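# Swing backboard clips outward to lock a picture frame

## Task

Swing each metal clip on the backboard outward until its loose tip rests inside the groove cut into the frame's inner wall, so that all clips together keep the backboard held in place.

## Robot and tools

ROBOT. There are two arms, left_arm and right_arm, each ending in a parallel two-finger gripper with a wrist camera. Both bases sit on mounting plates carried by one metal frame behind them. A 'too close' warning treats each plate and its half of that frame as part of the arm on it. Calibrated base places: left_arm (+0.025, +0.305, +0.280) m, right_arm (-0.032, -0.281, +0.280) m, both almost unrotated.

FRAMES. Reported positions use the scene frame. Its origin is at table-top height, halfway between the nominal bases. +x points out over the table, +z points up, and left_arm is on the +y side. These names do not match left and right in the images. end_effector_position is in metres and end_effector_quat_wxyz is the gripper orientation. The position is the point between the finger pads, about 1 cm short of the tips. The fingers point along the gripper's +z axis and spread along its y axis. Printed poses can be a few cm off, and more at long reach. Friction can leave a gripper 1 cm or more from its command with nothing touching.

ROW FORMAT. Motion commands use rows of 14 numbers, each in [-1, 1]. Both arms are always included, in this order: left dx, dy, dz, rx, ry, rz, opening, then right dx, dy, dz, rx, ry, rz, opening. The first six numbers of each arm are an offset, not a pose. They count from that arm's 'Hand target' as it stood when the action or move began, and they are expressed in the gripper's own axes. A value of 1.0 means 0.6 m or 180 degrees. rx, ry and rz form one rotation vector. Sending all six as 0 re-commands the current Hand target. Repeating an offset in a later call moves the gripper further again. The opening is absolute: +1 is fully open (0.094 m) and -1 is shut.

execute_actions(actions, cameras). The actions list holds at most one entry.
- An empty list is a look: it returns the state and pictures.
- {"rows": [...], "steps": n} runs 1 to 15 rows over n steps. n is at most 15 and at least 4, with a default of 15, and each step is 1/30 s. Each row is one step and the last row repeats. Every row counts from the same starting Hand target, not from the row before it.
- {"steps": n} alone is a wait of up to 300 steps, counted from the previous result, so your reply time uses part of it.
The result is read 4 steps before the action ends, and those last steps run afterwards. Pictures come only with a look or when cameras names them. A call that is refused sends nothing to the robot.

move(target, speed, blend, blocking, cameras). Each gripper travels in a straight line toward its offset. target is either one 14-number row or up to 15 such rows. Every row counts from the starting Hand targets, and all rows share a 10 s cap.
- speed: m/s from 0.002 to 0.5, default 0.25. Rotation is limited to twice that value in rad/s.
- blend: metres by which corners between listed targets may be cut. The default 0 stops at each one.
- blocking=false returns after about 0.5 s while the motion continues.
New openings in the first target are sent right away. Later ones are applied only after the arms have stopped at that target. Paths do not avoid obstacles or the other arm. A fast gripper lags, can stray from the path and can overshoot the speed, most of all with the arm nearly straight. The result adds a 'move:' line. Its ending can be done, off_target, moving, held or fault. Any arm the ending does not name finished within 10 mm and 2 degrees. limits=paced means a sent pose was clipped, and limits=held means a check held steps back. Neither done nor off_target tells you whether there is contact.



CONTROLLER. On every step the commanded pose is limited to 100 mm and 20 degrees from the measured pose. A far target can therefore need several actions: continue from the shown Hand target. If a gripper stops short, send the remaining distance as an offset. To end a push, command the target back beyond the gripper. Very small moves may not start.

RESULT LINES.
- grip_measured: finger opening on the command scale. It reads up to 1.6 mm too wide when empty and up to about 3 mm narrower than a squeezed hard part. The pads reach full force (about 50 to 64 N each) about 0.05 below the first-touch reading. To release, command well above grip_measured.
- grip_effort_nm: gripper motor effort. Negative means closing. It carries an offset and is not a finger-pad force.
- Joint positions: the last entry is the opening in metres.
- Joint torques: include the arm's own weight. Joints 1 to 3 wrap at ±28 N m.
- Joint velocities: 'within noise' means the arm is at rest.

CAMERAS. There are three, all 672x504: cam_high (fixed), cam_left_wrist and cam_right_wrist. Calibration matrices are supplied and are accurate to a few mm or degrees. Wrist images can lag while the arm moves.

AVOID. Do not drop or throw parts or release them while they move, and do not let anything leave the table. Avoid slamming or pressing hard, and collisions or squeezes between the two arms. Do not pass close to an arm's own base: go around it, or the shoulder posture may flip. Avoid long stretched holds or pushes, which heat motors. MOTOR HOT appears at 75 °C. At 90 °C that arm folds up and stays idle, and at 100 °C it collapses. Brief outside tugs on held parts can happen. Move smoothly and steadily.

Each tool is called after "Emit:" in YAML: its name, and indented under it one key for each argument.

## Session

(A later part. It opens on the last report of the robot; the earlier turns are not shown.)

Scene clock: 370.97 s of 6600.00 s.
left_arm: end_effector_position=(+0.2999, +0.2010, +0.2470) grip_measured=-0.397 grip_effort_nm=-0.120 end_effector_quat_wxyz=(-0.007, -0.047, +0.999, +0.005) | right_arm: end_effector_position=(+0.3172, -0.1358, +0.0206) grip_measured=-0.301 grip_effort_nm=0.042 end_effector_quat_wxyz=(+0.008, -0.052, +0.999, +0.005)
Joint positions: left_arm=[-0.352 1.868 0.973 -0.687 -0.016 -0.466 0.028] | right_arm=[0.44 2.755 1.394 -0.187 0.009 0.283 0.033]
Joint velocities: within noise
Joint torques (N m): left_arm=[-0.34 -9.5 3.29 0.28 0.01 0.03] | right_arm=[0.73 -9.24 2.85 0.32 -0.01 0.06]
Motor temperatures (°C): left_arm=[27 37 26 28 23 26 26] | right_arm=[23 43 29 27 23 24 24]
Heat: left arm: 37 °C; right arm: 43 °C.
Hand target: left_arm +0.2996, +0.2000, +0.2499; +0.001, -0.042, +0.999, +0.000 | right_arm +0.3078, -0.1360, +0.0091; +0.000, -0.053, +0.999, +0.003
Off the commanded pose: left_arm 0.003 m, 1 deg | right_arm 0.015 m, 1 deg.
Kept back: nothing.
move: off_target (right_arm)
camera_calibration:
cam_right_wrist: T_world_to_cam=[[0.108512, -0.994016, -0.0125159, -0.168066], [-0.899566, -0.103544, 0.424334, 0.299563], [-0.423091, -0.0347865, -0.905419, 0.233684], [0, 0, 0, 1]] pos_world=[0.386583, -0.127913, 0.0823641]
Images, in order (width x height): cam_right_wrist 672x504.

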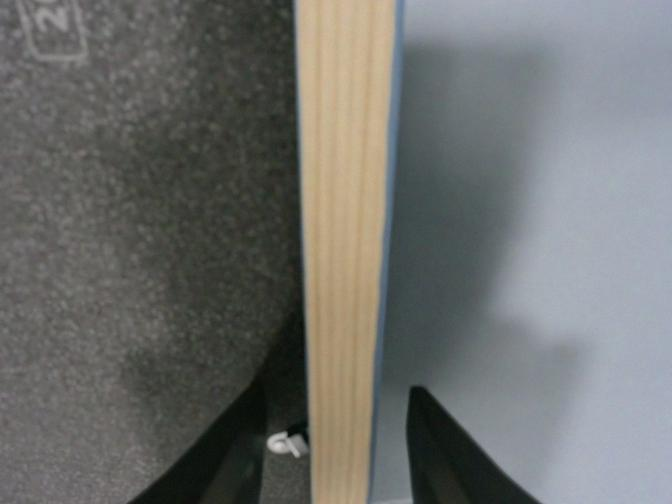

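Emit:
move:
  target:
    - [0,0,0,0,0,0,-0.4,0,0,-0.0598,0,0,0,-0.3]
    - [0,0,0,0,0,0,-0.4,-0.0267,-0.0042,-0.0598,0,0,0,-0.3]
    - [0,0,0,0,0,0,-0.4,0,0,-0.0598,0,0,0,-0.3]
    - [0,0,0,0,0,0,-0.4,0,0,0,0,0,0,-0.3]
  speed: 0.06
  cameras: ["cam_right_wrist"]

Emit:
zoom_image:
  camera: "cam_right_wrist"
  region: [250, 400, 350, 475]

Scene clock: 373.47 s of 6600.00 s.
left_arm: end_effector_position=(+0.2999, +0.2010, +0.2470) grip_measured=-0.397 grip_effort_nm=-0.115 end_effector_quat_wxyz=(-0.007, -0.047, +0.999, +0.005) | right_arm: end_effector_position=(+0.3121, -0.1379, +0.0204) grip_measured=-0.301 grip_effort_nm=0.037 end_effector_quat_wxyz=(+0.004, -0.051, +0.999, +0.003)
Joint positions: left_arm=[-0.352 1.868 0.973 -0.687 -0.016 -0.466 0.028] | right_arm=[0.44 2.751 1.377 -0.184 0.009 0.284 0.033]
Joint velocities: within noise
Joint torques (N m): left_arm=[-0.32 -9.48 3.29 0.29 0.02 0.03] | right_arm=[0.61 -8.91 4.26 0.27 -0.03 0.01]
Motor temperatures (°C): left_arm=[27 37 26 28 23 26 26] | right_arm=[23 43 29 27 23 24 24]
Heat: left arm: 37 °C; right arm: 43 °C.
Hand target: left_arm +0.2996, +0.2000, +0.2499; +0.001, -0.042, +0.999, +0.000 | right_arm +0.3077, -0.1362, +0.0090; +0.000, -0.053, +0.999, +0.003
Off the commanded pose: left_arm 0.003 m, 1 deg | right_arm 0.012 m, 0 deg.
Kept back: nothing.
move: off_target (right_arm)
camera_calibration:
cam_right_wrist: T_world_to_cam=[[0.107021, -0.994203, -0.0103726, -0.169282], [-0.89601, -0.100963, 0.432403, 0.293886], [-0.430944, -0.0369825, -0.901621, 0.233259], [0, 0, 0, 1]] pos_world=[0.381963, -0.130002, 0.0814779]
Images, in order (width x height): cam_right_wrist 672x504.

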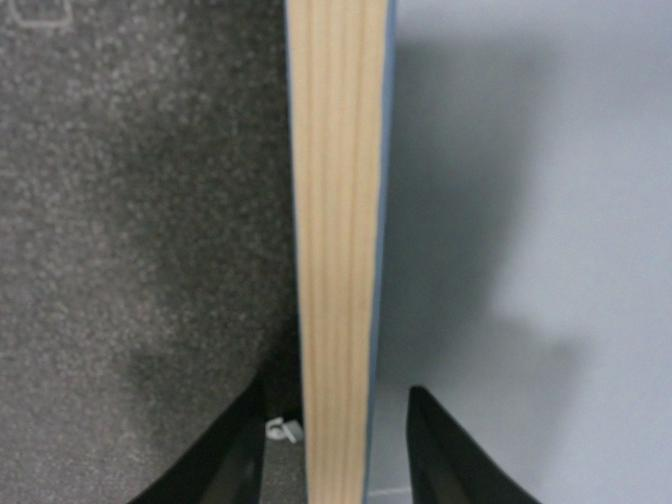

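Scaled by 5.040 from the camera's 672x504 image, which has a finer 960x720 frame.

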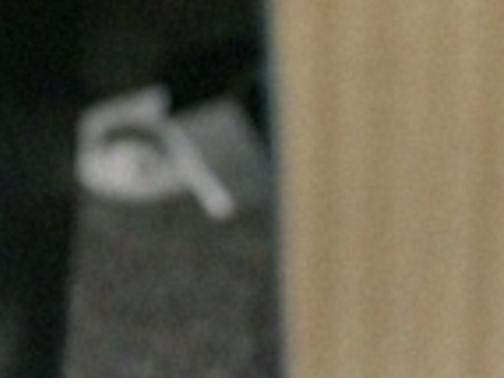

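Emit:
execute_actions:
  actions:
    - {"rows":[[0,0,0,0,0,0,-0.4,0,0,0,0,0,0,-0.5]],"steps":15}
  cameras: []

Emit:
execute_actions:
  actions:
    - {"rows":[[0,0,0,0,0,0,-0.4,0,0,0,0,0,0,-0.6]],"steps":15}
  cameras: []

Emit:
wait:
  seconds: 0.4
  cameras: ["cam_right_wrist"]

Emit:
zoom_image:
  camera: "cam_right_wrist"
  region: [280, 410, 320, 470]

Emit:
execute_actions:
  actions:
    - {"rows":[[0,0,0,0,0,0,-0.4,0,0,0,0,0,0,-0.65]],"steps":15}
  cameras: []

Emit:
wait:
  seconds: 0.4
  cameras: ["cam_right_wrist"]

Emit:
zoom_image:
  camera: "cam_right_wrist"
  region: [280, 410, 320, 470]

Scene clock: 374.13 s of 6600.00 s.
left_arm: end_effector_position=(+0.2999, +0.2010, +0.2470) grip_measured=-0.397 grip_effort_nm=-0.120 end_effector_quat_wxyz=(-0.007, -0.047, +0.999, +0.005) | right_arm: end_effector_position=(+0.3128, -0.1357, +0.0206) grip_measured=-0.498 grip_effort_nm=-0.120 end_effector_quat_wxyz=(+0.005, -0.053, +0.999, +0.006)
Joint positions: left_arm=[-0.352 1.868 0.973 -0.687 -0.016 -0.466 0.028] | right_arm=[0.443 2.751 1.378 -0.181 0.004 0.284 0.024]
Joint velocities: within noise
Joint torques (N m): left_arm=[-0.31 -9.48 3.3 0.28 0.02 0.03] | right_arm=[0.69 -8.87 4.12 0.25 0.03 0.04]
Motor temperatures (°C): left_arm=[27 37 26 28 23 26 26] | right_arm=[23 43 29 27 23 24 24]
Heat: left arm: 37 °C; right arm: 43 °C.
Hand target: left_arm +0.2996, +0.2000, +0.2499; +0.001, -0.042, +0.999, +0.000 | right_arm +0.3076, -0.1361, +0.0090; +0.000, -0.053, +0.999, +0.003
Steps of this call (1-9: nothing new was sent; 10-20: this action's first 11). Readings (end_effector_position of left_arm | right_arm):
10: (+0.2999, +0.2010, +0.2470) | (+0.3120, -0.1376, +0.0204)
11: (+0.2999, +0.2010, +0.2470) | (+0.3123, -0.1365, +0.0204)
13: (+0.2999, +0.2010, +0.2470) | (+0.3128, -0.1358, +0.0206)
17: (+0.2999, +0.2010, +0.2470) | (+0.3128, -0.1357, +0.0206)
20: the state above
No camera images: "cameras" was empty.

Scene clock: 374.63 s of 6600.00 s.
left_arm: end_effector_position=(+0.2999, +0.2010, +0.2470) grip_measured=-0.397 grip_effort_nm=-0.120 end_effector_quat_wxyz=(-0.007, -0.047, +0.999, +0.005) | right_arm: end_effector_position=(+0.3131, -0.1354, +0.0206) grip_measured=-0.597 grip_effort_nm=-0.188 end_effector_quat_wxyz=(+0.006, -0.052, +0.999, +0.007)
Joint positions: left_arm=[-0.352 1.868 0.973 -0.687 -0.016 -0.466 0.028] | right_arm=[0.443 2.751 1.378 -0.179 0.004 0.285 0.019]
Joint velocities: within noise
Joint torques (N m): left_arm=[-0.31 -9.48 3.28 0.29 0.02 0.03] | right_arm=[0.51 -8.92 4.01 0.21 0 0.03]
Motor temperatures (°C): left_arm=[27 37 26 28 23 26 26] | right_arm=[23 43 29 27 23 24 24]
Heat: left arm: 37 °C; right arm: 43 °C.
Hand target: left_arm +0.2996, +0.2000, +0.2499; +0.001, -0.042, +0.999, +0.000 | right_arm +0.3076, -0.1361, +0.0090; +0.000, -0.053, +0.999, +0.003
Off your previous action's commanded pose at its last step (step 4 of this call): left_arm 0.003 m, 1 deg | right_arm 0.013 m, 1 deg.
Steps of this call (1-4: your previous action's last 4; 5-15: this action's first 11). Readings (end_effector_position of left_arm | right_arm):
5: (+0.2999, +0.2010, +0.2470) | (+0.3129, -0.1355, +0.0206)
6: (+0.2999, +0.2010, +0.2470) | (+0.3131, -0.1354, +0.0206)
8: (+0.2999, +0.2010, +0.2470) | (+0.3131, -0.1354, +0.0206)
12: (+0.2999, +0.2010, +0.2470) | (+0.3131, -0.1354, +0.0206)
15: the state above
No camera images: "cameras" was empty.

Scene clock: 375.17 s of 6600.00 s.
left_arm: end_effector_position=(+0.2999, +0.2010, +0.2470) grip_measured=-0.397 grip_effort_nm=-0.115 end_effector_quat_wxyz=(-0.007, -0.047, +0.999, +0.005) | right_arm: end_effector_position=(+0.3131, -0.1354, +0.0206) grip_measured=-0.597 grip_effort_nm=-0.183 end_effector_quat_wxyz=(+0.006, -0.052, +0.999, +0.007)
Joint positions: left_arm=[-0.352 1.868 0.973 -0.687 -0.016 -0.466 0.028] | right_arm=[0.443 2.751 1.378 -0.179 0.004 0.285 0.019]
Joint velocities: within noise
Joint torques (N m): left_arm=[-0.35 -9.48 3.3 0.29 0.01 0.04] | right_arm=[0.53 -8.92 4.22 0.23 0.04 0.02]
Motor temperatures (°C): left_arm=[27 37 26 28 23 26 26] | right_arm=[23 43 29 27 23 24 24]
Heat: left arm: 37 °C; right arm: 43 °C.
Hand target: left_arm +0.2996, +0.2000, +0.2499; +0.001, -0.042, +0.999, +0.000 | right_arm +0.3076, -0.1361, +0.0090; +0.000, -0.053, +0.999, +0.003
Off the commanded pose: left_arm 0.003 m, 1 deg | right_arm 0.013 m, 1 deg.
Steps of this call (1-4: your previous action's last 4; 5-16: nothing new was sent). Readings (end_effector_position of left_arm | right_arm):
1: (+0.2999, +0.2010, +0.2470) | (+0.3131, -0.1354, +0.0206)
2: (+0.2999, +0.2010, +0.2470) | (+0.3131, -0.1354, +0.0206)
4: (+0.2999, +0.2010, +0.2470) | (+0.3131, -0.1354, +0.0206)
8: (+0.2999, +0.2010, +0.2470) | (+0.3131, -0.1354, +0.0206)
16: the state above
camera_calibration:
cam_right_wrist: T_world_to_cam=[[0.108194, -0.993981, -0.0172273, -0.167084], [-0.897461, -0.105112, 0.428388, 0.294915], [-0.42762, -0.0308881, -0.903431, 0.233779], [0, 0, 0, 1]] pos_world=[0.382721, -0.127858, 0.081987]
Images, in order (width x height): cam_right_wrist 672x504.

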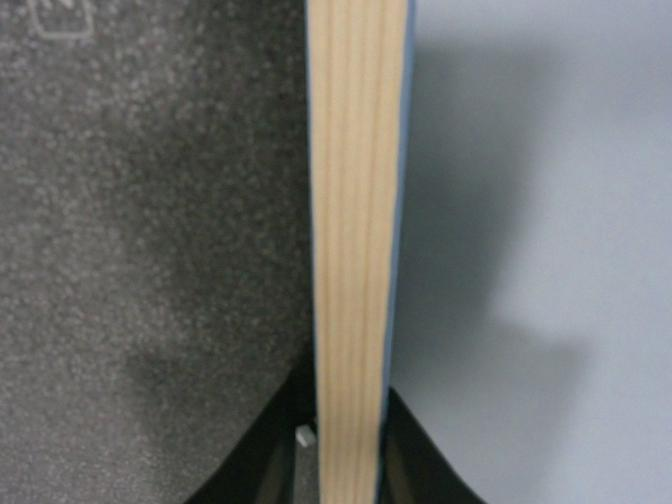

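Scaled by 8.400 from the camera's 672x504 image, which has a finer 960x720 frame.

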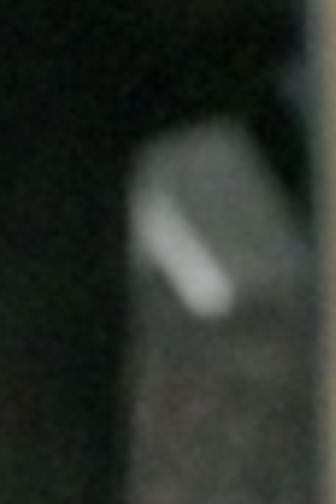

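Scene clock: 375.53 s of 6600.00 s.
left_arm: end_effector_position=(+0.2999, +0.2010, +0.2470) grip_measured=-0.397 grip_effort_nm=-0.120 end_effector_quat_wxyz=(-0.007, -0.047, +0.999, +0.005) | right_arm: end_effector_position=(+0.3133, -0.1359, +0.0206) grip_measured=-0.644 grip_effort_nm=-0.335 end_effector_quat_wxyz=(+0.006, -0.052, +0.999, +0.006)
Joint positions: left_arm=[-0.352 1.868 0.973 -0.687 -0.016 -0.466 0.028] | right_arm=[0.443 2.751 1.378 -0.179 0.006 0.285 0.017]
Joint velocities: within noise
Joint torques (N m): left_arm=[-0.32 -9.48 3.32 0.29 0.02 0.04] | right_arm=[0.46 -8.91 4.12 0.24 0.03 0.05]
Motor temperatures (°C): left_arm=[27 37 26 28 23 26 26] | right_arm=[23 43 29 27 23 24 24]
Heat: left arm: 37 °C; right arm: 43 °C.
Hand target: left_arm +0.2996, +0.2000, +0.2499; +0.001, -0.042, +0.999, +0.000 | right_arm +0.3076, -0.1361, +0.0090; +0.000, -0.053, +0.999, +0.003
Steps of this call (1-11: this action's first 11). Readings (end_effector_position of left_arm | right_arm):
1: (+0.2999, +0.2010, +0.2470) | (+0.3131, -0.1356, +0.0206)
2: (+0.2999, +0.2010, +0.2470) | (+0.3132, -0.1357, +0.0206)
4: (+0.2999, +0.2010, +0.2470) | (+0.3133, -0.1359, +0.0206)
8: (+0.2999, +0.2010, +0.2470) | (+0.3133, -0.1359, +0.0206)
11: the state above
No camera images: "cameras" was empty.

Scene clock: 376.07 s of 6600.00 s.
left_arm: end_effector_position=(+0.2999, +0.2010, +0.2470) grip_measured=-0.397 grip_effort_nm=-0.120 end_effector_quat_wxyz=(-0.007, -0.047, +0.999, +0.005) | right_arm: end_effector_position=(+0.3133, -0.1359, +0.0206) grip_measured=-0.644 grip_effort_nm=-0.335 end_effector_quat_wxyz=(+0.006, -0.052, +0.999, +0.006)
Joint positions: left_arm=[-0.352 1.868 0.973 -0.687 -0.016 -0.466 0.028] | right_arm=[0.443 2.751 1.378 -0.179 0.006 0.285 0.017]
Joint velocities: within noise
Joint torques (N m): left_arm=[-0.34 -9.48 3.28 0.29 0.01 0.03] | right_arm=[0.64 -8.92 4.18 0.21 0.02 -0.01]
Motor temperatures (°C): left_arm=[27 37 26 28 23 26 26] | right_arm=[23 43 29 27 23 24 24]
Heat: left arm: 37 °C; right arm: 43 °C.
Hand target: left_arm +0.2996, +0.2000, +0.2499; +0.001, -0.042, +0.999, +0.000 | right_arm +0.3076, -0.1361, +0.0090; +0.000, -0.053, +0.999, +0.003
Off the commanded pose: left_arm 0.003 m, 1 deg | right_arm 0.013 m, 1 deg.
Steps of this call (1-4: your previous action's last 4; 5-16: nothing new was sent). Readings (end_effector_position of left_arm | right_arm):
1: (+0.2999, +0.2010, +0.2470) | (+0.3133, -0.1359, +0.0206)
2: (+0.2999, +0.2010, +0.2470) | (+0.3133, -0.1359, +0.0206)
4: (+0.2999, +0.2010, +0.2470) | (+0.3133, -0.1359, +0.0206)
8: (+0.2999, +0.2010, +0.2470) | (+0.3133, -0.1359, +0.0206)
16: the state above
camera_calibration:
cam_right_wrist: T_world_to_cam=[[0.10817, -0.994024, -0.0146622, -0.167593], [-0.897899, -0.104018, 0.427736, 0.295332], [-0.426705, -0.0331029, -0.903785, 0.233259], [0, 0, 0, 1]] pos_world=[0.38284, -0.12815, 0.0820347]
Images, in order (width x height): cam_right_wrist 672x504.

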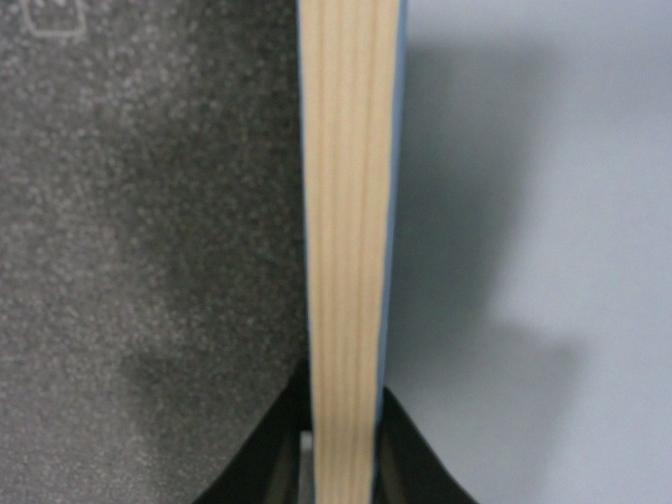

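Scaled by 8.400 from the camera's 672x504 image, which has a finer 960x720 frame.

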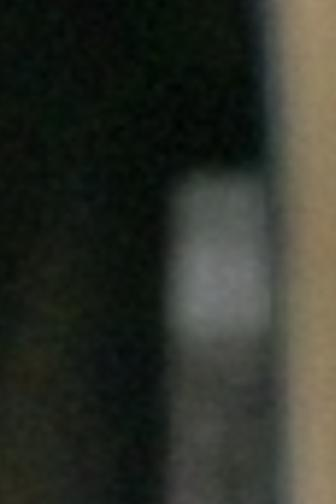

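Emit:
execute_actions:
  actions:
    - {"rows":[[0,0,0,0,0,0,-0.4,0,0,0,0,0,0,-0.5]],"steps":15}
  cameras: []

Emit:
move:
  target:
    - [0,0,0,0,0,0,-0.4,0,0,-0.05,0,0,0,-0.5]
    - [0,0,0,0,0,0,-0.4,0,0,-0.15,0,0,0,-0.2]
  speed: 0.1
  cameras: ["cam_right_wrist"]

Emit:
zoom_image:
  camera: "cam_right_wrist"
  region: [260, 230, 380, 330]

Scene clock: 376.67 s of 6600.00 s.
left_arm: end_effector_position=(+0.2999, +0.2010, +0.2470) grip_measured=-0.397 grip_effort_nm=-0.120 end_effector_quat_wxyz=(-0.007, -0.047, +0.999, +0.005) | right_arm: end_effector_position=(+0.3133, -0.1358, +0.0206) grip_measured=-0.502 grip_effort_nm=0.046 end_effector_quat_wxyz=(+0.006, -0.052, +0.999, +0.006)
Joint positions: left_arm=[-0.352 1.868 0.973 -0.687 -0.016 -0.466 0.028] | right_arm=[0.443 2.751 1.378 -0.179 0.006 0.285 0.023]
Joint velocities: within noise
Joint torques (N m): left_arm=[-0.36 -9.48 3.29 0.28 0.01 0.03] | right_arm=[0.54 -8.92 4 0.23 0.02 0]
Motor temperatures (°C): left_arm=[27 37 26 28 23 26 26] | right_arm=[23 43 29 27 23 24 24]
Heat: left arm: 37 °C; right arm: 43 °C.
Hand target: left_arm +0.2996, +0.2000, +0.2499; +0.001, -0.042, +0.999, +0.000 | right_arm +0.3076, -0.1361, +0.0090; +0.000, -0.053, +0.999, +0.003
Steps of this call (1-7: nothing new was sent; 8-18: this action's first 11). Readings (end_effector_position of left_arm | right_arm):
8: (+0.2999, +0.2010, +0.2470) | (+0.3132, -0.1357, +0.0206)
9: (+0.2999, +0.2010, +0.2470) | (+0.3133, -0.1358, +0.0206)
11: (+0.2999, +0.2010, +0.2470) | (+0.3133, -0.1358, +0.0206)
15: (+0.2999, +0.2010, +0.2470) | (+0.3133, -0.1358, +0.0206)
18: the state above
No camera images: "cameras" was empty.

Scene clock: 378.87 s of 6600.00 s.
left_arm: end_effector_position=(+0.2999, +0.2010, +0.2470) grip_measured=-0.397 grip_effort_nm=-0.125 end_effector_quat_wxyz=(-0.007, -0.047, +0.999, +0.005) | right_arm: end_effector_position=(+0.3125, -0.1371, +0.0939) grip_measured=-0.202 grip_effort_nm=0.046 end_effector_quat_wxyz=(+0.003, -0.052, +0.999, +0.005)
Joint positions: left_arm=[-0.352 1.868 0.973 -0.687 -0.016 -0.466 0.028] | right_arm=[0.443 2.507 1.277 -0.327 0.006 0.286 0.038]
Joint velocities: within noise
Joint torques (N m): left_arm=[-0.32 -9.48 3.29 0.28 0.02 0.03] | right_arm=[0.62 -13.11 2.69 -0.03 -0.02 0.04]
Motor temperatures (°C): left_arm=[27 37 26 28 23 26 26] | right_arm=[23 44 29 27 23 24 24]
Heat: left arm: 37 °C; right arm: 44 °C.
Hand target: left_arm +0.2996, +0.2000, +0.2499; +0.001, -0.042, +0.999, +0.000 | right_arm +0.3078, -0.1365, +0.0991; +0.000, -0.053, +0.999, +0.003
Off your previous action's commanded pose at its last step (step 4 of this call): left_arm 0.003 m, 1 deg | right_arm 0.013 m, 1 deg.
Off the commanded pose: left_arm 0.003 m, 1 deg | right_arm 0.007 m, 1 deg.
Kept back: nothing.
move: done
camera_calibration:
cam_right_wrist: T_world_to_cam=[[0.107793, -0.994081, -0.0135504, -0.167697], [-0.895741, -0.103025, 0.432474, 0.262189], [-0.43131, -0.03448, -0.901545, 0.300213], [0, 0, 0, 1]] pos_world=[0.382415, -0.129341, 0.154993]
Images, in order (width x height): cam_right_wrist 672x504.

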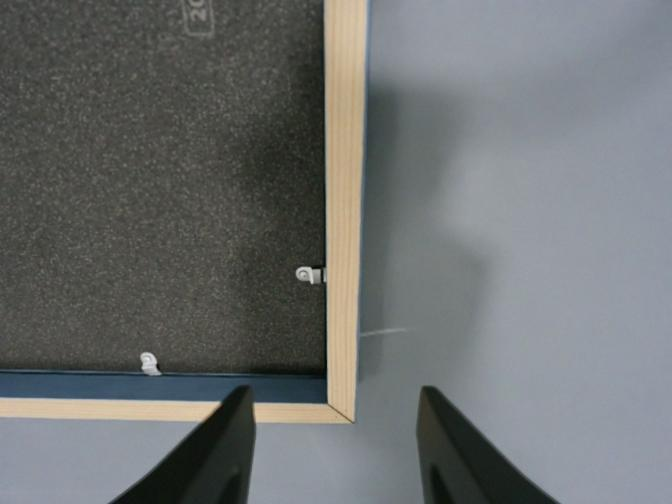

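Scaled by 4.200 from the camera's 672x504 image, which has a finer 960x720 frame.

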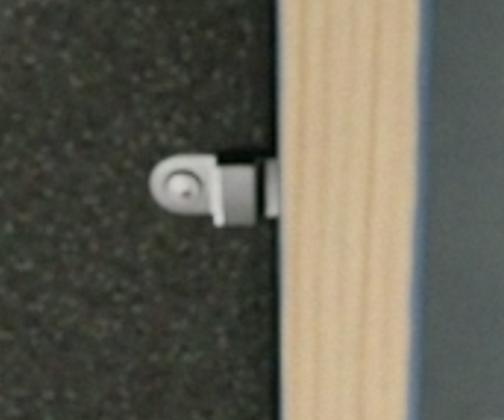

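Emit:
zoom_image:
  camera: "cam_right_wrist"
  region: [110, 330, 210, 413]

Scaled by 5.040 from the camera's 672x504 image, which has a finer 960x720 frame.

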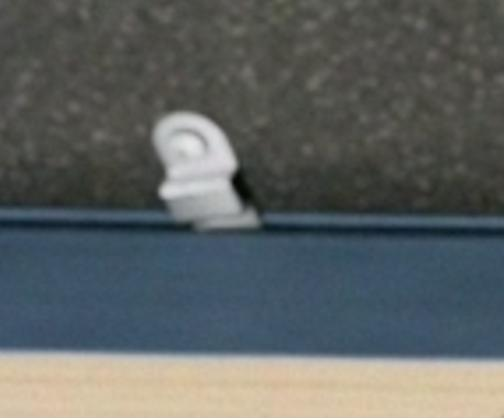

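Emit:
move:
  target: [0,0,0,0,0,0,-0.4,-0.1757,-0.003,0,0,0,0,-0.2]
  speed: 0.12
  cameras: ["cam_right_wrist","cam_high"]

Emit:
zoom_image:
  camera: "cam_right_wrist"
  region: [220, 200, 420, 350]

Scene clock: 381.33 s of 6600.00 s.
left_arm: end_effector_position=(+0.2999, +0.2010, +0.2470) grip_measured=-0.397 grip_effort_nm=-0.125 end_effector_quat_wxyz=(-0.007, -0.047, +0.999, +0.005) | right_arm: end_effector_position=(+0.4170, -0.1230, +0.1105) grip_measured=-0.202 grip_effort_nm=0.037 end_effector_quat_wxyz=(+0.014, -0.053, +0.998, +0.008)
Joint positions: left_arm=[-0.352 1.868 0.973 -0.687 -0.016 -0.466 0.028] | right_arm=[0.387 2.725 1.877 -0.688 0.006 0.228 0.038]
Joint velocities: within noise
Joint torques (N m): left_arm=[-0.32 -9.47 3.29 0.28 0.02 0.03] | right_arm=[-0.36 -11.4 7.1 0 0.05 -0.03]
Motor temperatures (°C): left_arm=[27 37 26 28 23 26 26] | right_arm=[23 44 29 27 23 24 24]
Heat: left arm: 37 °C; right arm: 44 °C.
Hand target: left_arm +0.2996, +0.2000, +0.2499; +0.001, -0.042, +0.999, +0.000 | right_arm +0.4129, -0.1273, +0.0992; +0.000, -0.053, +0.999, +0.003
Off the commanded pose: left_arm 0.003 m, 1 deg | right_arm 0.013 m, 2 deg.
Kept back: nothing.
move: off_target (right_arm)
camera_calibration:
cam_right_wrist: T_world_to_cam=[[0.109721, -0.993809, -0.0174601, -0.165008], [-0.904106, -0.107085, 0.413672, 0.355139], [-0.412981, -0.0296025, -0.910259, 0.35471], [0, 0, 0, 1]] pos_world=[0.485676, -0.115456, 0.173085]
Images, in order (width x height): cam_high 672x504, cam_right_wrist 672x504.

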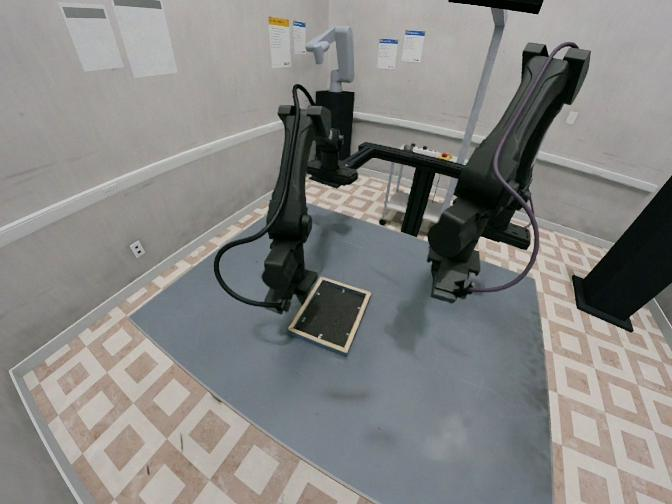

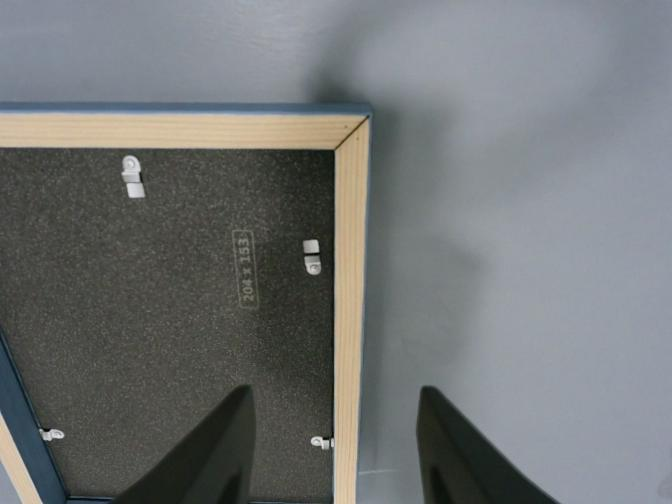

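Scaled by 2.520 from the camera's 672x504 image, which has a finer 960x720 frame.

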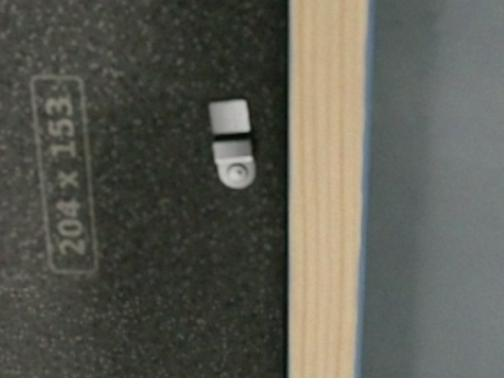

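Emit:
move:
  target:
    - [0,0,0,0,0,0,-0.4,-0.0183,0.005,0.0903,0,0,0,-0.2]
    - [0,0,0,0,0,0,-0.4,0.008,0.0073,0.0903,0,0,0,-0.2]
  speed: [0.1,0.05]
  cameras: ["cam_right_wrist"]

Emit:
zoom_image:
  camera: "cam_right_wrist"
  region: [220, 300, 420, 450]

Scene clock: 383.37 s of 6600.00 s.
left_arm: end_effector_position=(+0.2999, +0.2010, +0.2470) grip_measured=-0.397 grip_effort_nm=-0.120 end_effector_quat_wxyz=(-0.007, -0.047, +0.999, +0.005) | right_arm: end_effector_position=(+0.4041, -0.1265, +0.0405) grip_measured=-0.202 grip_effort_nm=0.042 end_effector_quat_wxyz=(-0.009, -0.053, +0.999, +0.001)
Joint positions: left_arm=[-0.352 1.868 0.973 -0.687 -0.016 -0.466 0.028] | right_arm=[0.387 2.917 1.959 -0.625 0.006 0.228 0.038]
Joint velocities: within noise
Joint torques (N m): left_arm=[-0.35 -9.48 3.29 0.29 0.02 0.03] | right_arm=[0.58 -15.23 4.19 0.17 0.03 0.04]
Motor temperatures (°C): left_arm=[27 37 26 28 23 26 26] | right_arm=[23 44 29 27 23 24 24]
Heat: left arm: 37 °C; right arm: 44 °C.
Hand target: left_arm +0.2996, +0.2000, +0.2499; +0.001, -0.042, +0.999, +0.000 | right_arm +0.4076, -0.1231, +0.0449; +0.000, -0.053, +0.999, +0.003
Off the commanded pose: left_arm 0.003 m, 1 deg | right_arm 0.007 m, 1 deg.
Kept back: nothing.
move: done
camera_calibration:
cam_right_wrist: T_world_to_cam=[[0.109787, -0.993932, -0.00677571, -0.168804], [-0.884297, -0.100785, 0.455918, 0.363104], [-0.453835, -0.0440621, -0.889996, 0.29934], [0, 0, 0, 1]] pos_world=[0.475475, -0.117995, 0.0997221]
Images, in order (width x height): cam_right_wrist 672x504.

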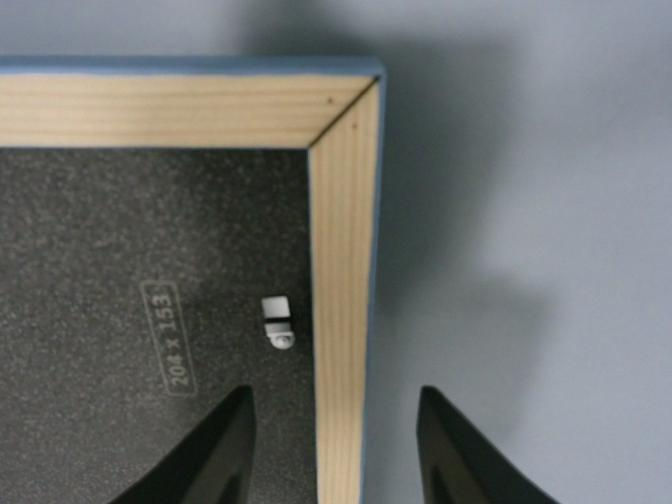

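Scaled by 2.520 from the camera's 672x504 image, which has a finer 960x720 frame.

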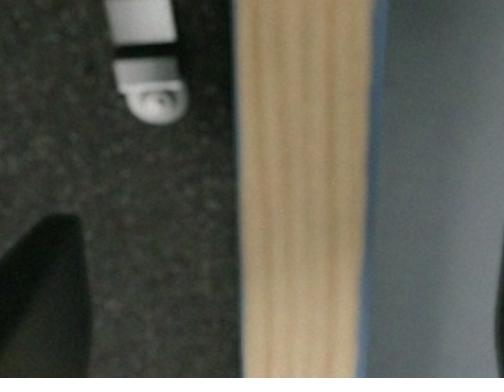

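Emit:
move:
  target: [0,0,0,0,0,0,-0.4,0,0,0.0367,0,0,0,-0.2]
  speed: 0.05
  cameras: ["cam_right_wrist"]

Emit:
zoom_image:
  camera: "cam_right_wrist"
  region: [220, 350, 420, 500]

Scene clock: 384.47 s of 6600.00 s.
left_arm: end_effector_position=(+0.2999, +0.2010, +0.2470) grip_measured=-0.397 grip_effort_nm=-0.120 end_effector_quat_wxyz=(-0.007, -0.047, +0.999, +0.005) | right_arm: end_effector_position=(+0.4085, -0.1249, +0.0344) grip_measured=-0.202 grip_effort_nm=0.037 end_effector_quat_wxyz=(+0.000, -0.053, +0.999, +0.004)
Joint positions: left_arm=[-0.352 1.868 0.973 -0.687 -0.016 -0.466 0.028] | right_arm=[0.387 2.935 1.97 -0.599 0.006 0.228 0.038]
Joint velocities: within noise
Joint torques (N m): left_arm=[-0.34 -9.5 3.3 0.29 0.01 0.03] | right_arm=[0.51 -11.44 6.76 0.23 0.03 0.03]
Motor temperatures (°C): left_arm=[27 37 26 28 23 26 26] | right_arm=[23 44 29 27 23 24 24]
Heat: left arm: 37 °C; right arm: 44 °C.
Hand target: left_arm +0.2996, +0.2000, +0.2499; +0.001, -0.042, +0.999, +0.000 | right_arm +0.4075, -0.1230, +0.0229; +0.000, -0.053, +0.999, +0.003
Off the commanded pose: left_arm 0.003 m, 1 deg | right_arm 0.012 m, 0 deg.
Kept back: nothing.
move: off_target (right_arm)
camera_calibration:
cam_right_wrist: T_world_to_cam=[[0.109702, -0.993903, -0.0111001, -0.167538], [-0.892545, -0.103417, 0.438939, 0.373558], [-0.437411, -0.038245, -0.898448, 0.290326], [0, 0, 0, 1]] pos_world=[0.478789, -0.11678, 0.0950141]
Images, in order (width x height): cam_right_wrist 672x504.

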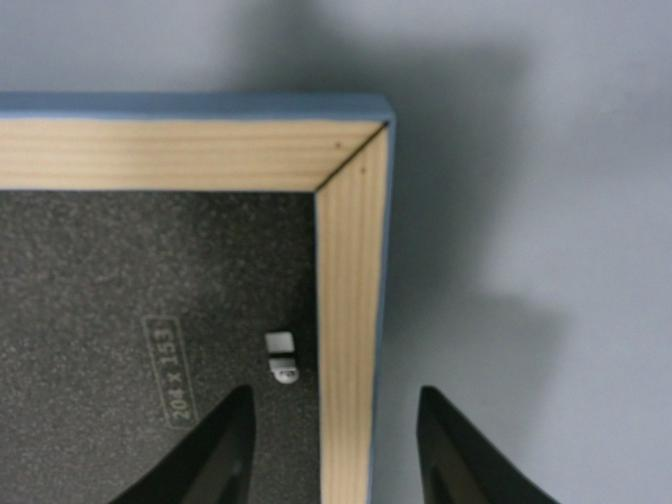

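Scaled by 2.520 from the camera's 672x504 image, which has a finer 960x720 frame.

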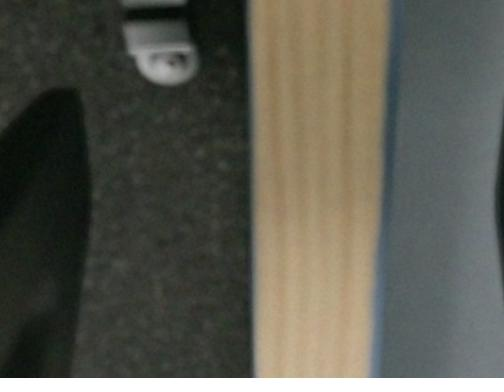

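Emit:
move:
  target: [0,0,0,0,0,0,-0.4,0,0,0.0232,0,0,0,-0.2]
  speed: 0.05
  cameras: ["cam_right_wrist"]

Emit:
zoom_image:
  camera: "cam_right_wrist"
  region: [220, 350, 420, 500]

Scene clock: 385.47 s of 6600.00 s.
left_arm: end_effector_position=(+0.2999, +0.2010, +0.2470) grip_measured=-0.397 grip_effort_nm=-0.120 end_effector_quat_wxyz=(-0.007, -0.047, +0.999, +0.005) | right_arm: end_effector_position=(+0.4118, -0.1236, +0.0227) grip_measured=-0.202 grip_effort_nm=0.037 end_effector_quat_wxyz=(+0.004, -0.053, +0.999, +0.005)
Joint positions: left_arm=[-0.352 1.868 0.973 -0.687 -0.016 -0.466 0.028] | right_arm=[0.387 2.977 2.008 -0.586 0.006 0.228 0.038]
Joint velocities: within noise
Joint torques (N m): left_arm=[-0.35 -9.48 3.28 0.28 0.01 0.04] | right_arm=[0.39 -11.25 6.38 0.22 0.09 0.02]
Motor temperatures (°C): left_arm=[27 37 26 28 23 26 26] | right_arm=[23 44 29 27 23 24 24]
Heat: left arm: 37 °C; right arm: 44 °C.
Hand target: left_arm +0.2996, +0.2000, +0.2499; +0.001, -0.042, +0.999, +0.000 | right_arm +0.4074, -0.1230, +0.0089; +0.000, -0.053, +0.999, +0.003
Off the commanded pose: left_arm 0.003 m, 1 deg | right_arm 0.014 m, 1 deg.
Kept back: nothing.
move: off_target (right_arm)
camera_calibration:
cam_right_wrist: T_world_to_cam=[[0.109689, -0.993879, -0.0131354, -0.166675], [-0.896319, -0.104617, 0.430892, 0.383362], [-0.429628, -0.0354905, -0.902308, 0.278563], [0, 0, 0, 1]] pos_world=[0.481575, -0.115662, 0.0839734]
Images, in order (width x height): cam_right_wrist 672x504.

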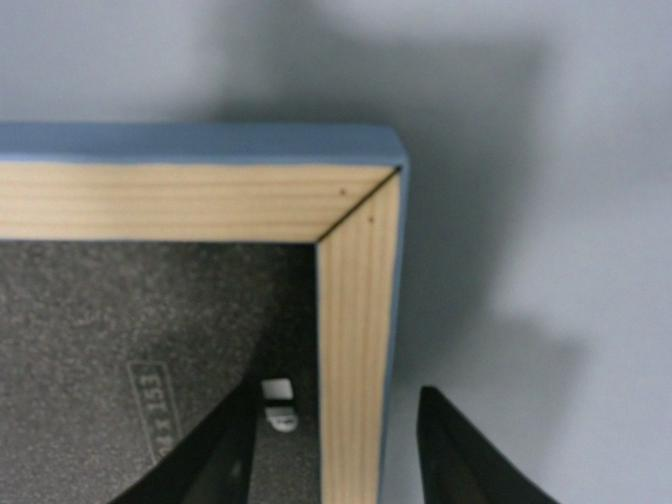

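Scaled by 2.520 from the camera's 672x504 image, which has a finer 960x720 frame.

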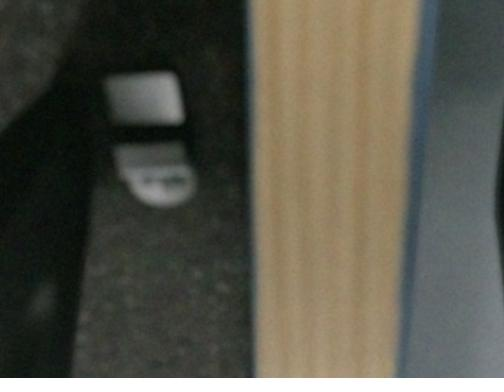

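Emit:
move:
  target: [0,0,0,0,0,0,-0.4,0,0,0.0055,0,0,0,-0.05]
  speed: 0.03
  cameras: ["cam_right_wrist"]

Emit:
zoom_image:
  camera: "cam_right_wrist"
  region: [220, 350, 420, 500]

Scene clock: 386.53 s of 6600.00 s.
left_arm: end_effector_position=(+0.2999, +0.2010, +0.2470) grip_measured=-0.397 grip_effort_nm=-0.120 end_effector_quat_wxyz=(-0.007, -0.047, +0.999, +0.005) | right_arm: end_effector_position=(+0.4137, -0.1229, +0.0225) grip_measured=-0.052 grip_effort_nm=0.046 end_effector_quat_wxyz=(+0.007, -0.053, +0.999, +0.006)
Joint positions: left_arm=[-0.352 1.868 0.973 -0.687 -0.016 -0.466 0.028] | right_arm=[0.387 2.981 2.016 -0.585 0.006 0.228 0.045]
Joint velocities: within noise
Joint torques (N m): left_arm=[-0.34 -9.48 3.29 0.29 0.01 0.03] | right_arm=[0.27 -10.71 6.54 0.25 0.05 0.07]
Motor temperatures (°C): left_arm=[27 37 26 28 23 26 26] | right_arm=[23 44 29 27 23 24 24]
Heat: left arm: 37 °C; right arm: 44 °C.
Hand target: left_arm +0.2996, +0.2000, +0.2499; +0.001, -0.042, +0.999, +0.000 | right_arm +0.4075, -0.1230, +0.0057; +0.000, -0.053, +0.999, +0.003
Off the commanded pose: left_arm 0.003 m, 1 deg | right_arm 0.018 m, 1 deg.
Kept back: nothing.
move: off_target (right_arm)
camera_calibration:
cam_right_wrist: T_world_to_cam=[[0.109689, -0.993865, -0.0141531, -0.166205], [-0.89818, -0.105207, 0.426854, 0.385997], [-0.425725, -0.0341093, -0.90421, 0.277823], [0, 0, 0, 1]] pos_world=[0.483202, -0.115099, 0.0840935]
Images, in order (width x height): cam_right_wrist 672x504.

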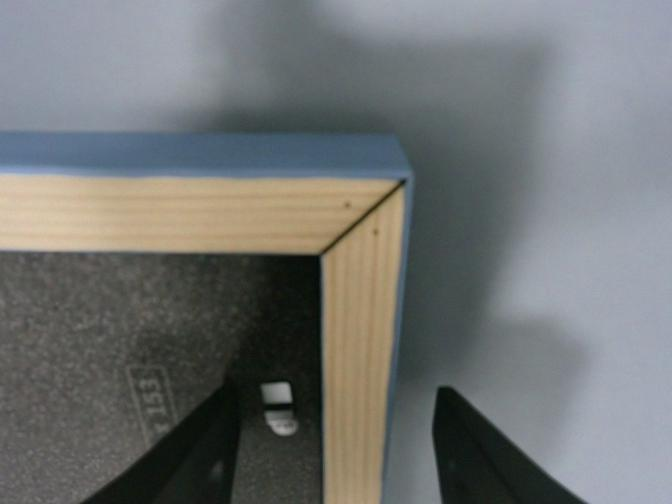

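Scaled by 2.520 from the camera's 672x504 image, which has a finer 960x720 frame.

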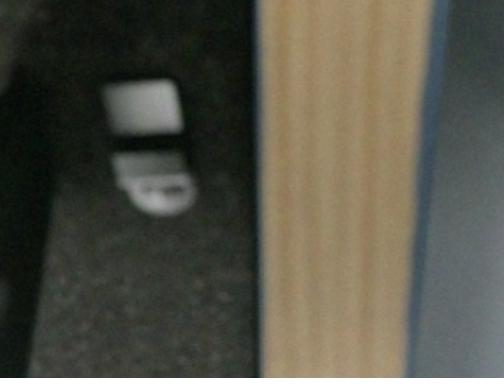

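Emit:
execute_actions:
  actions:
    - {"rows":[[0,0,0,0,0,0,-0.4,0,0,0,0,0,0,-0.35]],"steps":15}
  cameras: []

Emit:
wait:
  seconds: 0.4
  cameras: ["cam_right_wrist"]

Emit:
zoom_image:
  camera: "cam_right_wrist"
  region: [220, 350, 420, 500]

Scene clock: 387.13 s of 6600.00 s.
left_arm: end_effector_position=(+0.2999, +0.2010, +0.2470) grip_measured=-0.397 grip_effort_nm=-0.120 end_effector_quat_wxyz=(-0.007, -0.047, +0.999, +0.005) | right_arm: end_effector_position=(+0.4139, -0.1227, +0.0226) grip_measured=-0.348 grip_effort_nm=-0.120 end_effector_quat_wxyz=(+0.007, -0.053, +0.999, +0.006)
Joint positions: left_arm=[-0.352 1.868 0.973 -0.687 -0.016 -0.466 0.028] | right_arm=[0.387 2.981 2.016 -0.584 0.005 0.228 0.031]
Joint velocities: within noise
Joint torques (N m): left_arm=[-0.31 -9.5 3.3 0.29 0.01 0.03] | right_arm=[0.4 -10.74 6.46 0.21 0.03 0.03]
Motor temperatures (°C): left_arm=[27 37 26 28 23 26 26] | right_arm=[23 44 29 27 23 24 24]
Heat: left arm: 37 °C; right arm: 44 °C.
Hand target: left_arm +0.2996, +0.2000, +0.2499; +0.001, -0.042, +0.999, +0.000 | right_arm +0.4075, -0.1230, +0.0057; +0.000, -0.053, +0.999, +0.003
Steps of this call (1-7: nothing new was sent; 8-18: this action's first 11). Readings (end_effector_position of left_arm | right_arm):
8: (+0.2999, +0.2010, +0.2470) | (+0.4138, -0.1228, +0.0225)
9: (+0.2999, +0.2010, +0.2470) | (+0.4139, -0.1227, +0.0226)
11: (+0.2999, +0.2010, +0.2470) | (+0.4139, -0.1227, +0.0226)
15: (+0.2999, +0.2010, +0.2470) | (+0.4139, -0.1227, +0.0226)
18: the state above
No camera images: "cameras" was empty.

Scene clock: 387.67 s of 6600.00 s.
left_arm: end_effector_position=(+0.2999, +0.2010, +0.2470) grip_measured=-0.397 grip_effort_nm=-0.120 end_effector_quat_wxyz=(-0.007, -0.047, +0.999, +0.005) | right_arm: end_effector_position=(+0.4139, -0.1227, +0.0226) grip_measured=-0.348 grip_effort_nm=-0.120 end_effector_quat_wxyz=(+0.007, -0.053, +0.999, +0.006)
Joint positions: left_arm=[-0.352 1.868 0.973 -0.687 -0.016 -0.466 0.028] | right_arm=[0.387 2.981 2.016 -0.584 0.005 0.228 0.031]
Joint velocities: within noise
Joint torques (N m): left_arm=[-0.35 -9.48 3.3 0.28 0.02 0.03] | right_arm=[0.53 -10.81 6.52 0.2 0.02 0.07]
Motor temperatures (°C): left_arm=[27 37 26 28 23 26 26] | right_arm=[23 44 29 27 23 24 24]
Heat: left arm: 37 °C; right arm: 44 °C.
Hand target: left_arm +0.2996, +0.2000, +0.2499; +0.001, -0.042, +0.999, +0.000 | right_arm +0.4075, -0.1230, +0.0057; +0.000, -0.053, +0.999, +0.003
Off the commanded pose: left_arm 0.003 m, 1 deg | right_arm 0.018 m, 1 deg.
Steps of this call (1-4: your previous action's last 4; 5-16: nothing new was sent). Readings (end_effector_position of left_arm | right_arm):
1: (+0.2999, +0.2010, +0.2470) | (+0.4139, -0.1227, +0.0226)
2: (+0.2999, +0.2010, +0.2470) | (+0.4139, -0.1227, +0.0226)
4: (+0.2999, +0.2010, +0.2470) | (+0.4139, -0.1227, +0.0226)
8: (+0.2999, +0.2010, +0.2470) | (+0.4139, -0.1227, +0.0226)
16: the state above
camera_calibration:
cam_right_wrist: T_world_to_cam=[[0.109699, -0.993849, -0.0151512, -0.165989], [-0.898534, -0.105673, 0.425992, 0.386329], [-0.424973, -0.0331171, -0.9046, 0.277751], [0, 0, 0, 1]] pos_world=[0.483375, -0.114945, 0.0841652]
Images, in order (width x height): cam_right_wrist 672x504.

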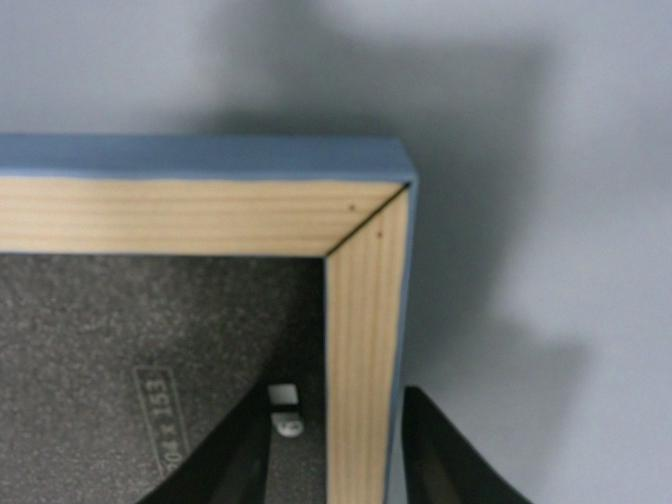

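Scaled by 2.520 from the camera's 672x504 image, which has a finer 960x720 frame.

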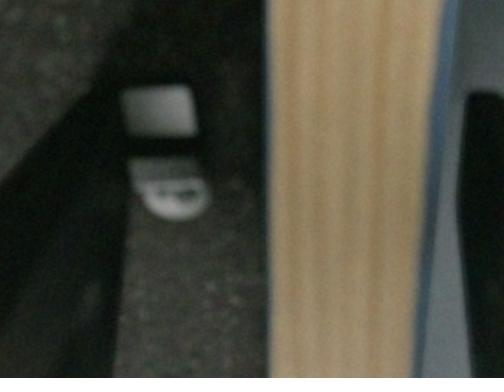

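Emit:
move:
  target: [0,0,0,0,0,0,-0.4,0,0,0,0,0,0,-0.5]
  speed: 0.05
  cameras: ["cam_right_wrist"]

Emit:
zoom_image:
  camera: "cam_right_wrist"
  region: [220, 350, 420, 500]

Scene clock: 389.27 s of 6600.00 s.
left_arm: end_effector_position=(+0.2999, +0.2010, +0.2470) grip_measured=-0.397 grip_effort_nm=-0.120 end_effector_quat_wxyz=(-0.007, -0.047, +0.999, +0.005) | right_arm: end_effector_position=(+0.4139, -0.1221, +0.0226) grip_measured=-0.497 grip_effort_nm=-0.178 end_effector_quat_wxyz=(+0.007, -0.052, +0.999, +0.008)
Joint positions: left_arm=[-0.352 1.868 0.973 -0.687 -0.016 -0.466 0.028] | right_arm=[0.387 2.981 2.016 -0.583 0.002 0.23 0.024]
Joint velocities: within noise
Joint torques (N m): left_arm=[-0.34 -9.48 3.29 0.29 0.02 0.03] | right_arm=[0.4 -10.8 6.32 0.26 0.11 0.03]
Motor temperatures (°C): left_arm=[27 37 26 28 23 26 26] | right_arm=[23 44 29 27 23 24 24]
Heat: left arm: 37 °C; right arm: 44 °C.
Hand target: left_arm +0.2996, +0.2000, +0.2499; +0.001, -0.042, +0.999, +0.000 | right_arm +0.4075, -0.1230, +0.0057; +0.000, -0.053, +0.999, +0.003
Off the commanded pose: left_arm 0.003 m, 1 deg | right_arm 0.018 m, 1 deg.
Kept back: nothing.
move: off_target (right_arm)
camera_calibration:
cam_right_wrist: T_world_to_cam=[[0.107845, -0.993992, -0.0186951, -0.16452], [-0.898546, -0.105502, 0.426009, 0.386399], [-0.425422, -0.0291445, -0.904526, 0.27844], [0, 0, 0, 1]] pos_world=[0.483395, -0.114651, 0.0841709]
Images, in order (width x height): cam_right_wrist 672x504.

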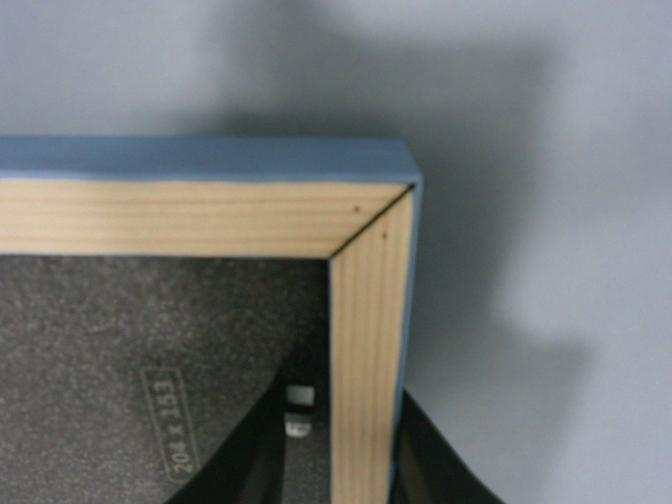

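Scaled by 2.520 from the camera's 672x504 image, which has a finer 960x720 frame.

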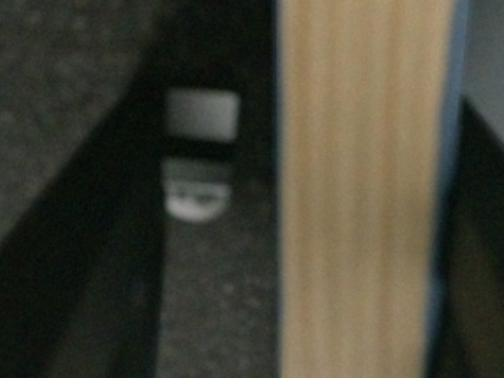

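Emit:
move:
  target: [0,0,0,0,0,0,-0.4,0,0,0,0,0,0,-0.57]
  speed: 0.05
  cameras: ["cam_right_wrist"]

Emit:
zoom_image:
  camera: "cam_right_wrist"
  region: [220, 350, 420, 500]

Scene clock: 390.20 s of 6600.00 s.
left_arm: end_effector_position=(+0.2999, +0.2010, +0.2470) grip_measured=-0.397 grip_effort_nm=-0.120 end_effector_quat_wxyz=(-0.007, -0.047, +0.999, +0.005) | right_arm: end_effector_position=(+0.4145, -0.1221, +0.0227) grip_measured=-0.563 grip_effort_nm=-0.413 end_effector_quat_wxyz=(+0.008, -0.049, +0.999, +0.008)
Joint positions: left_arm=[-0.352 1.868 0.973 -0.687 -0.016 -0.466 0.028] | right_arm=[0.387 2.981 2.017 -0.582 0.003 0.235 0.021]
Joint velocities: within noise
Joint torques (N m): left_arm=[-0.34 -9.47 3.3 0.29 0.01 0.03] | right_arm=[0.55 -10.66 6.53 0.2 0.04 -0.02]
Motor temperatures (°C): left_arm=[27 37 26 28 23 26 26] | right_arm=[23 44 29 27 23 24 24]
Heat: left arm: 37 °C; right arm: 44 °C.
Hand target: left_arm +0.2996, +0.2000, +0.2499; +0.001, -0.042, +0.999, +0.000 | right_arm +0.4074, -0.1229, +0.0056; +0.000, -0.053, +0.999, +0.003
Off the commanded pose: left_arm 0.003 m, 1 deg | right_arm 0.018 m, 1 deg.
Kept back: nothing.
move: off_target (right_arm)
camera_calibration:
cam_right_wrist: T_world_to_cam=[[0.103288, -0.994487, -0.0180838, -0.162768], [-0.899918, -0.101179, 0.424159, 0.388046], [-0.42365, -0.0275365, -0.905407, 0.278328], [0, 0, 0, 1]] pos_world=[0.483935, -0.114944, 0.0844638]
Images, in order (width x height): cam_right_wrist 672x504.

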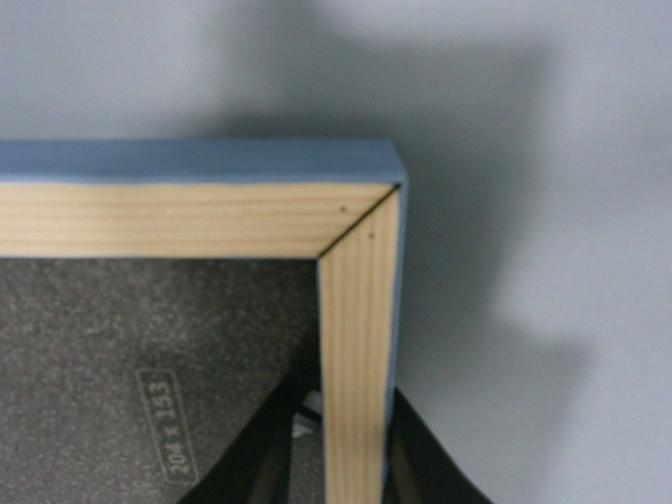

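Scaled by 2.520 from the camera's 672x504 image, which has a finer 960x720 frame.

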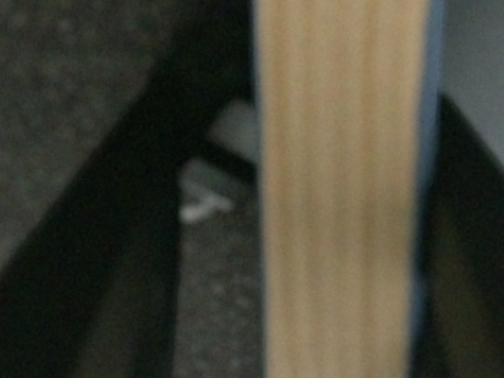

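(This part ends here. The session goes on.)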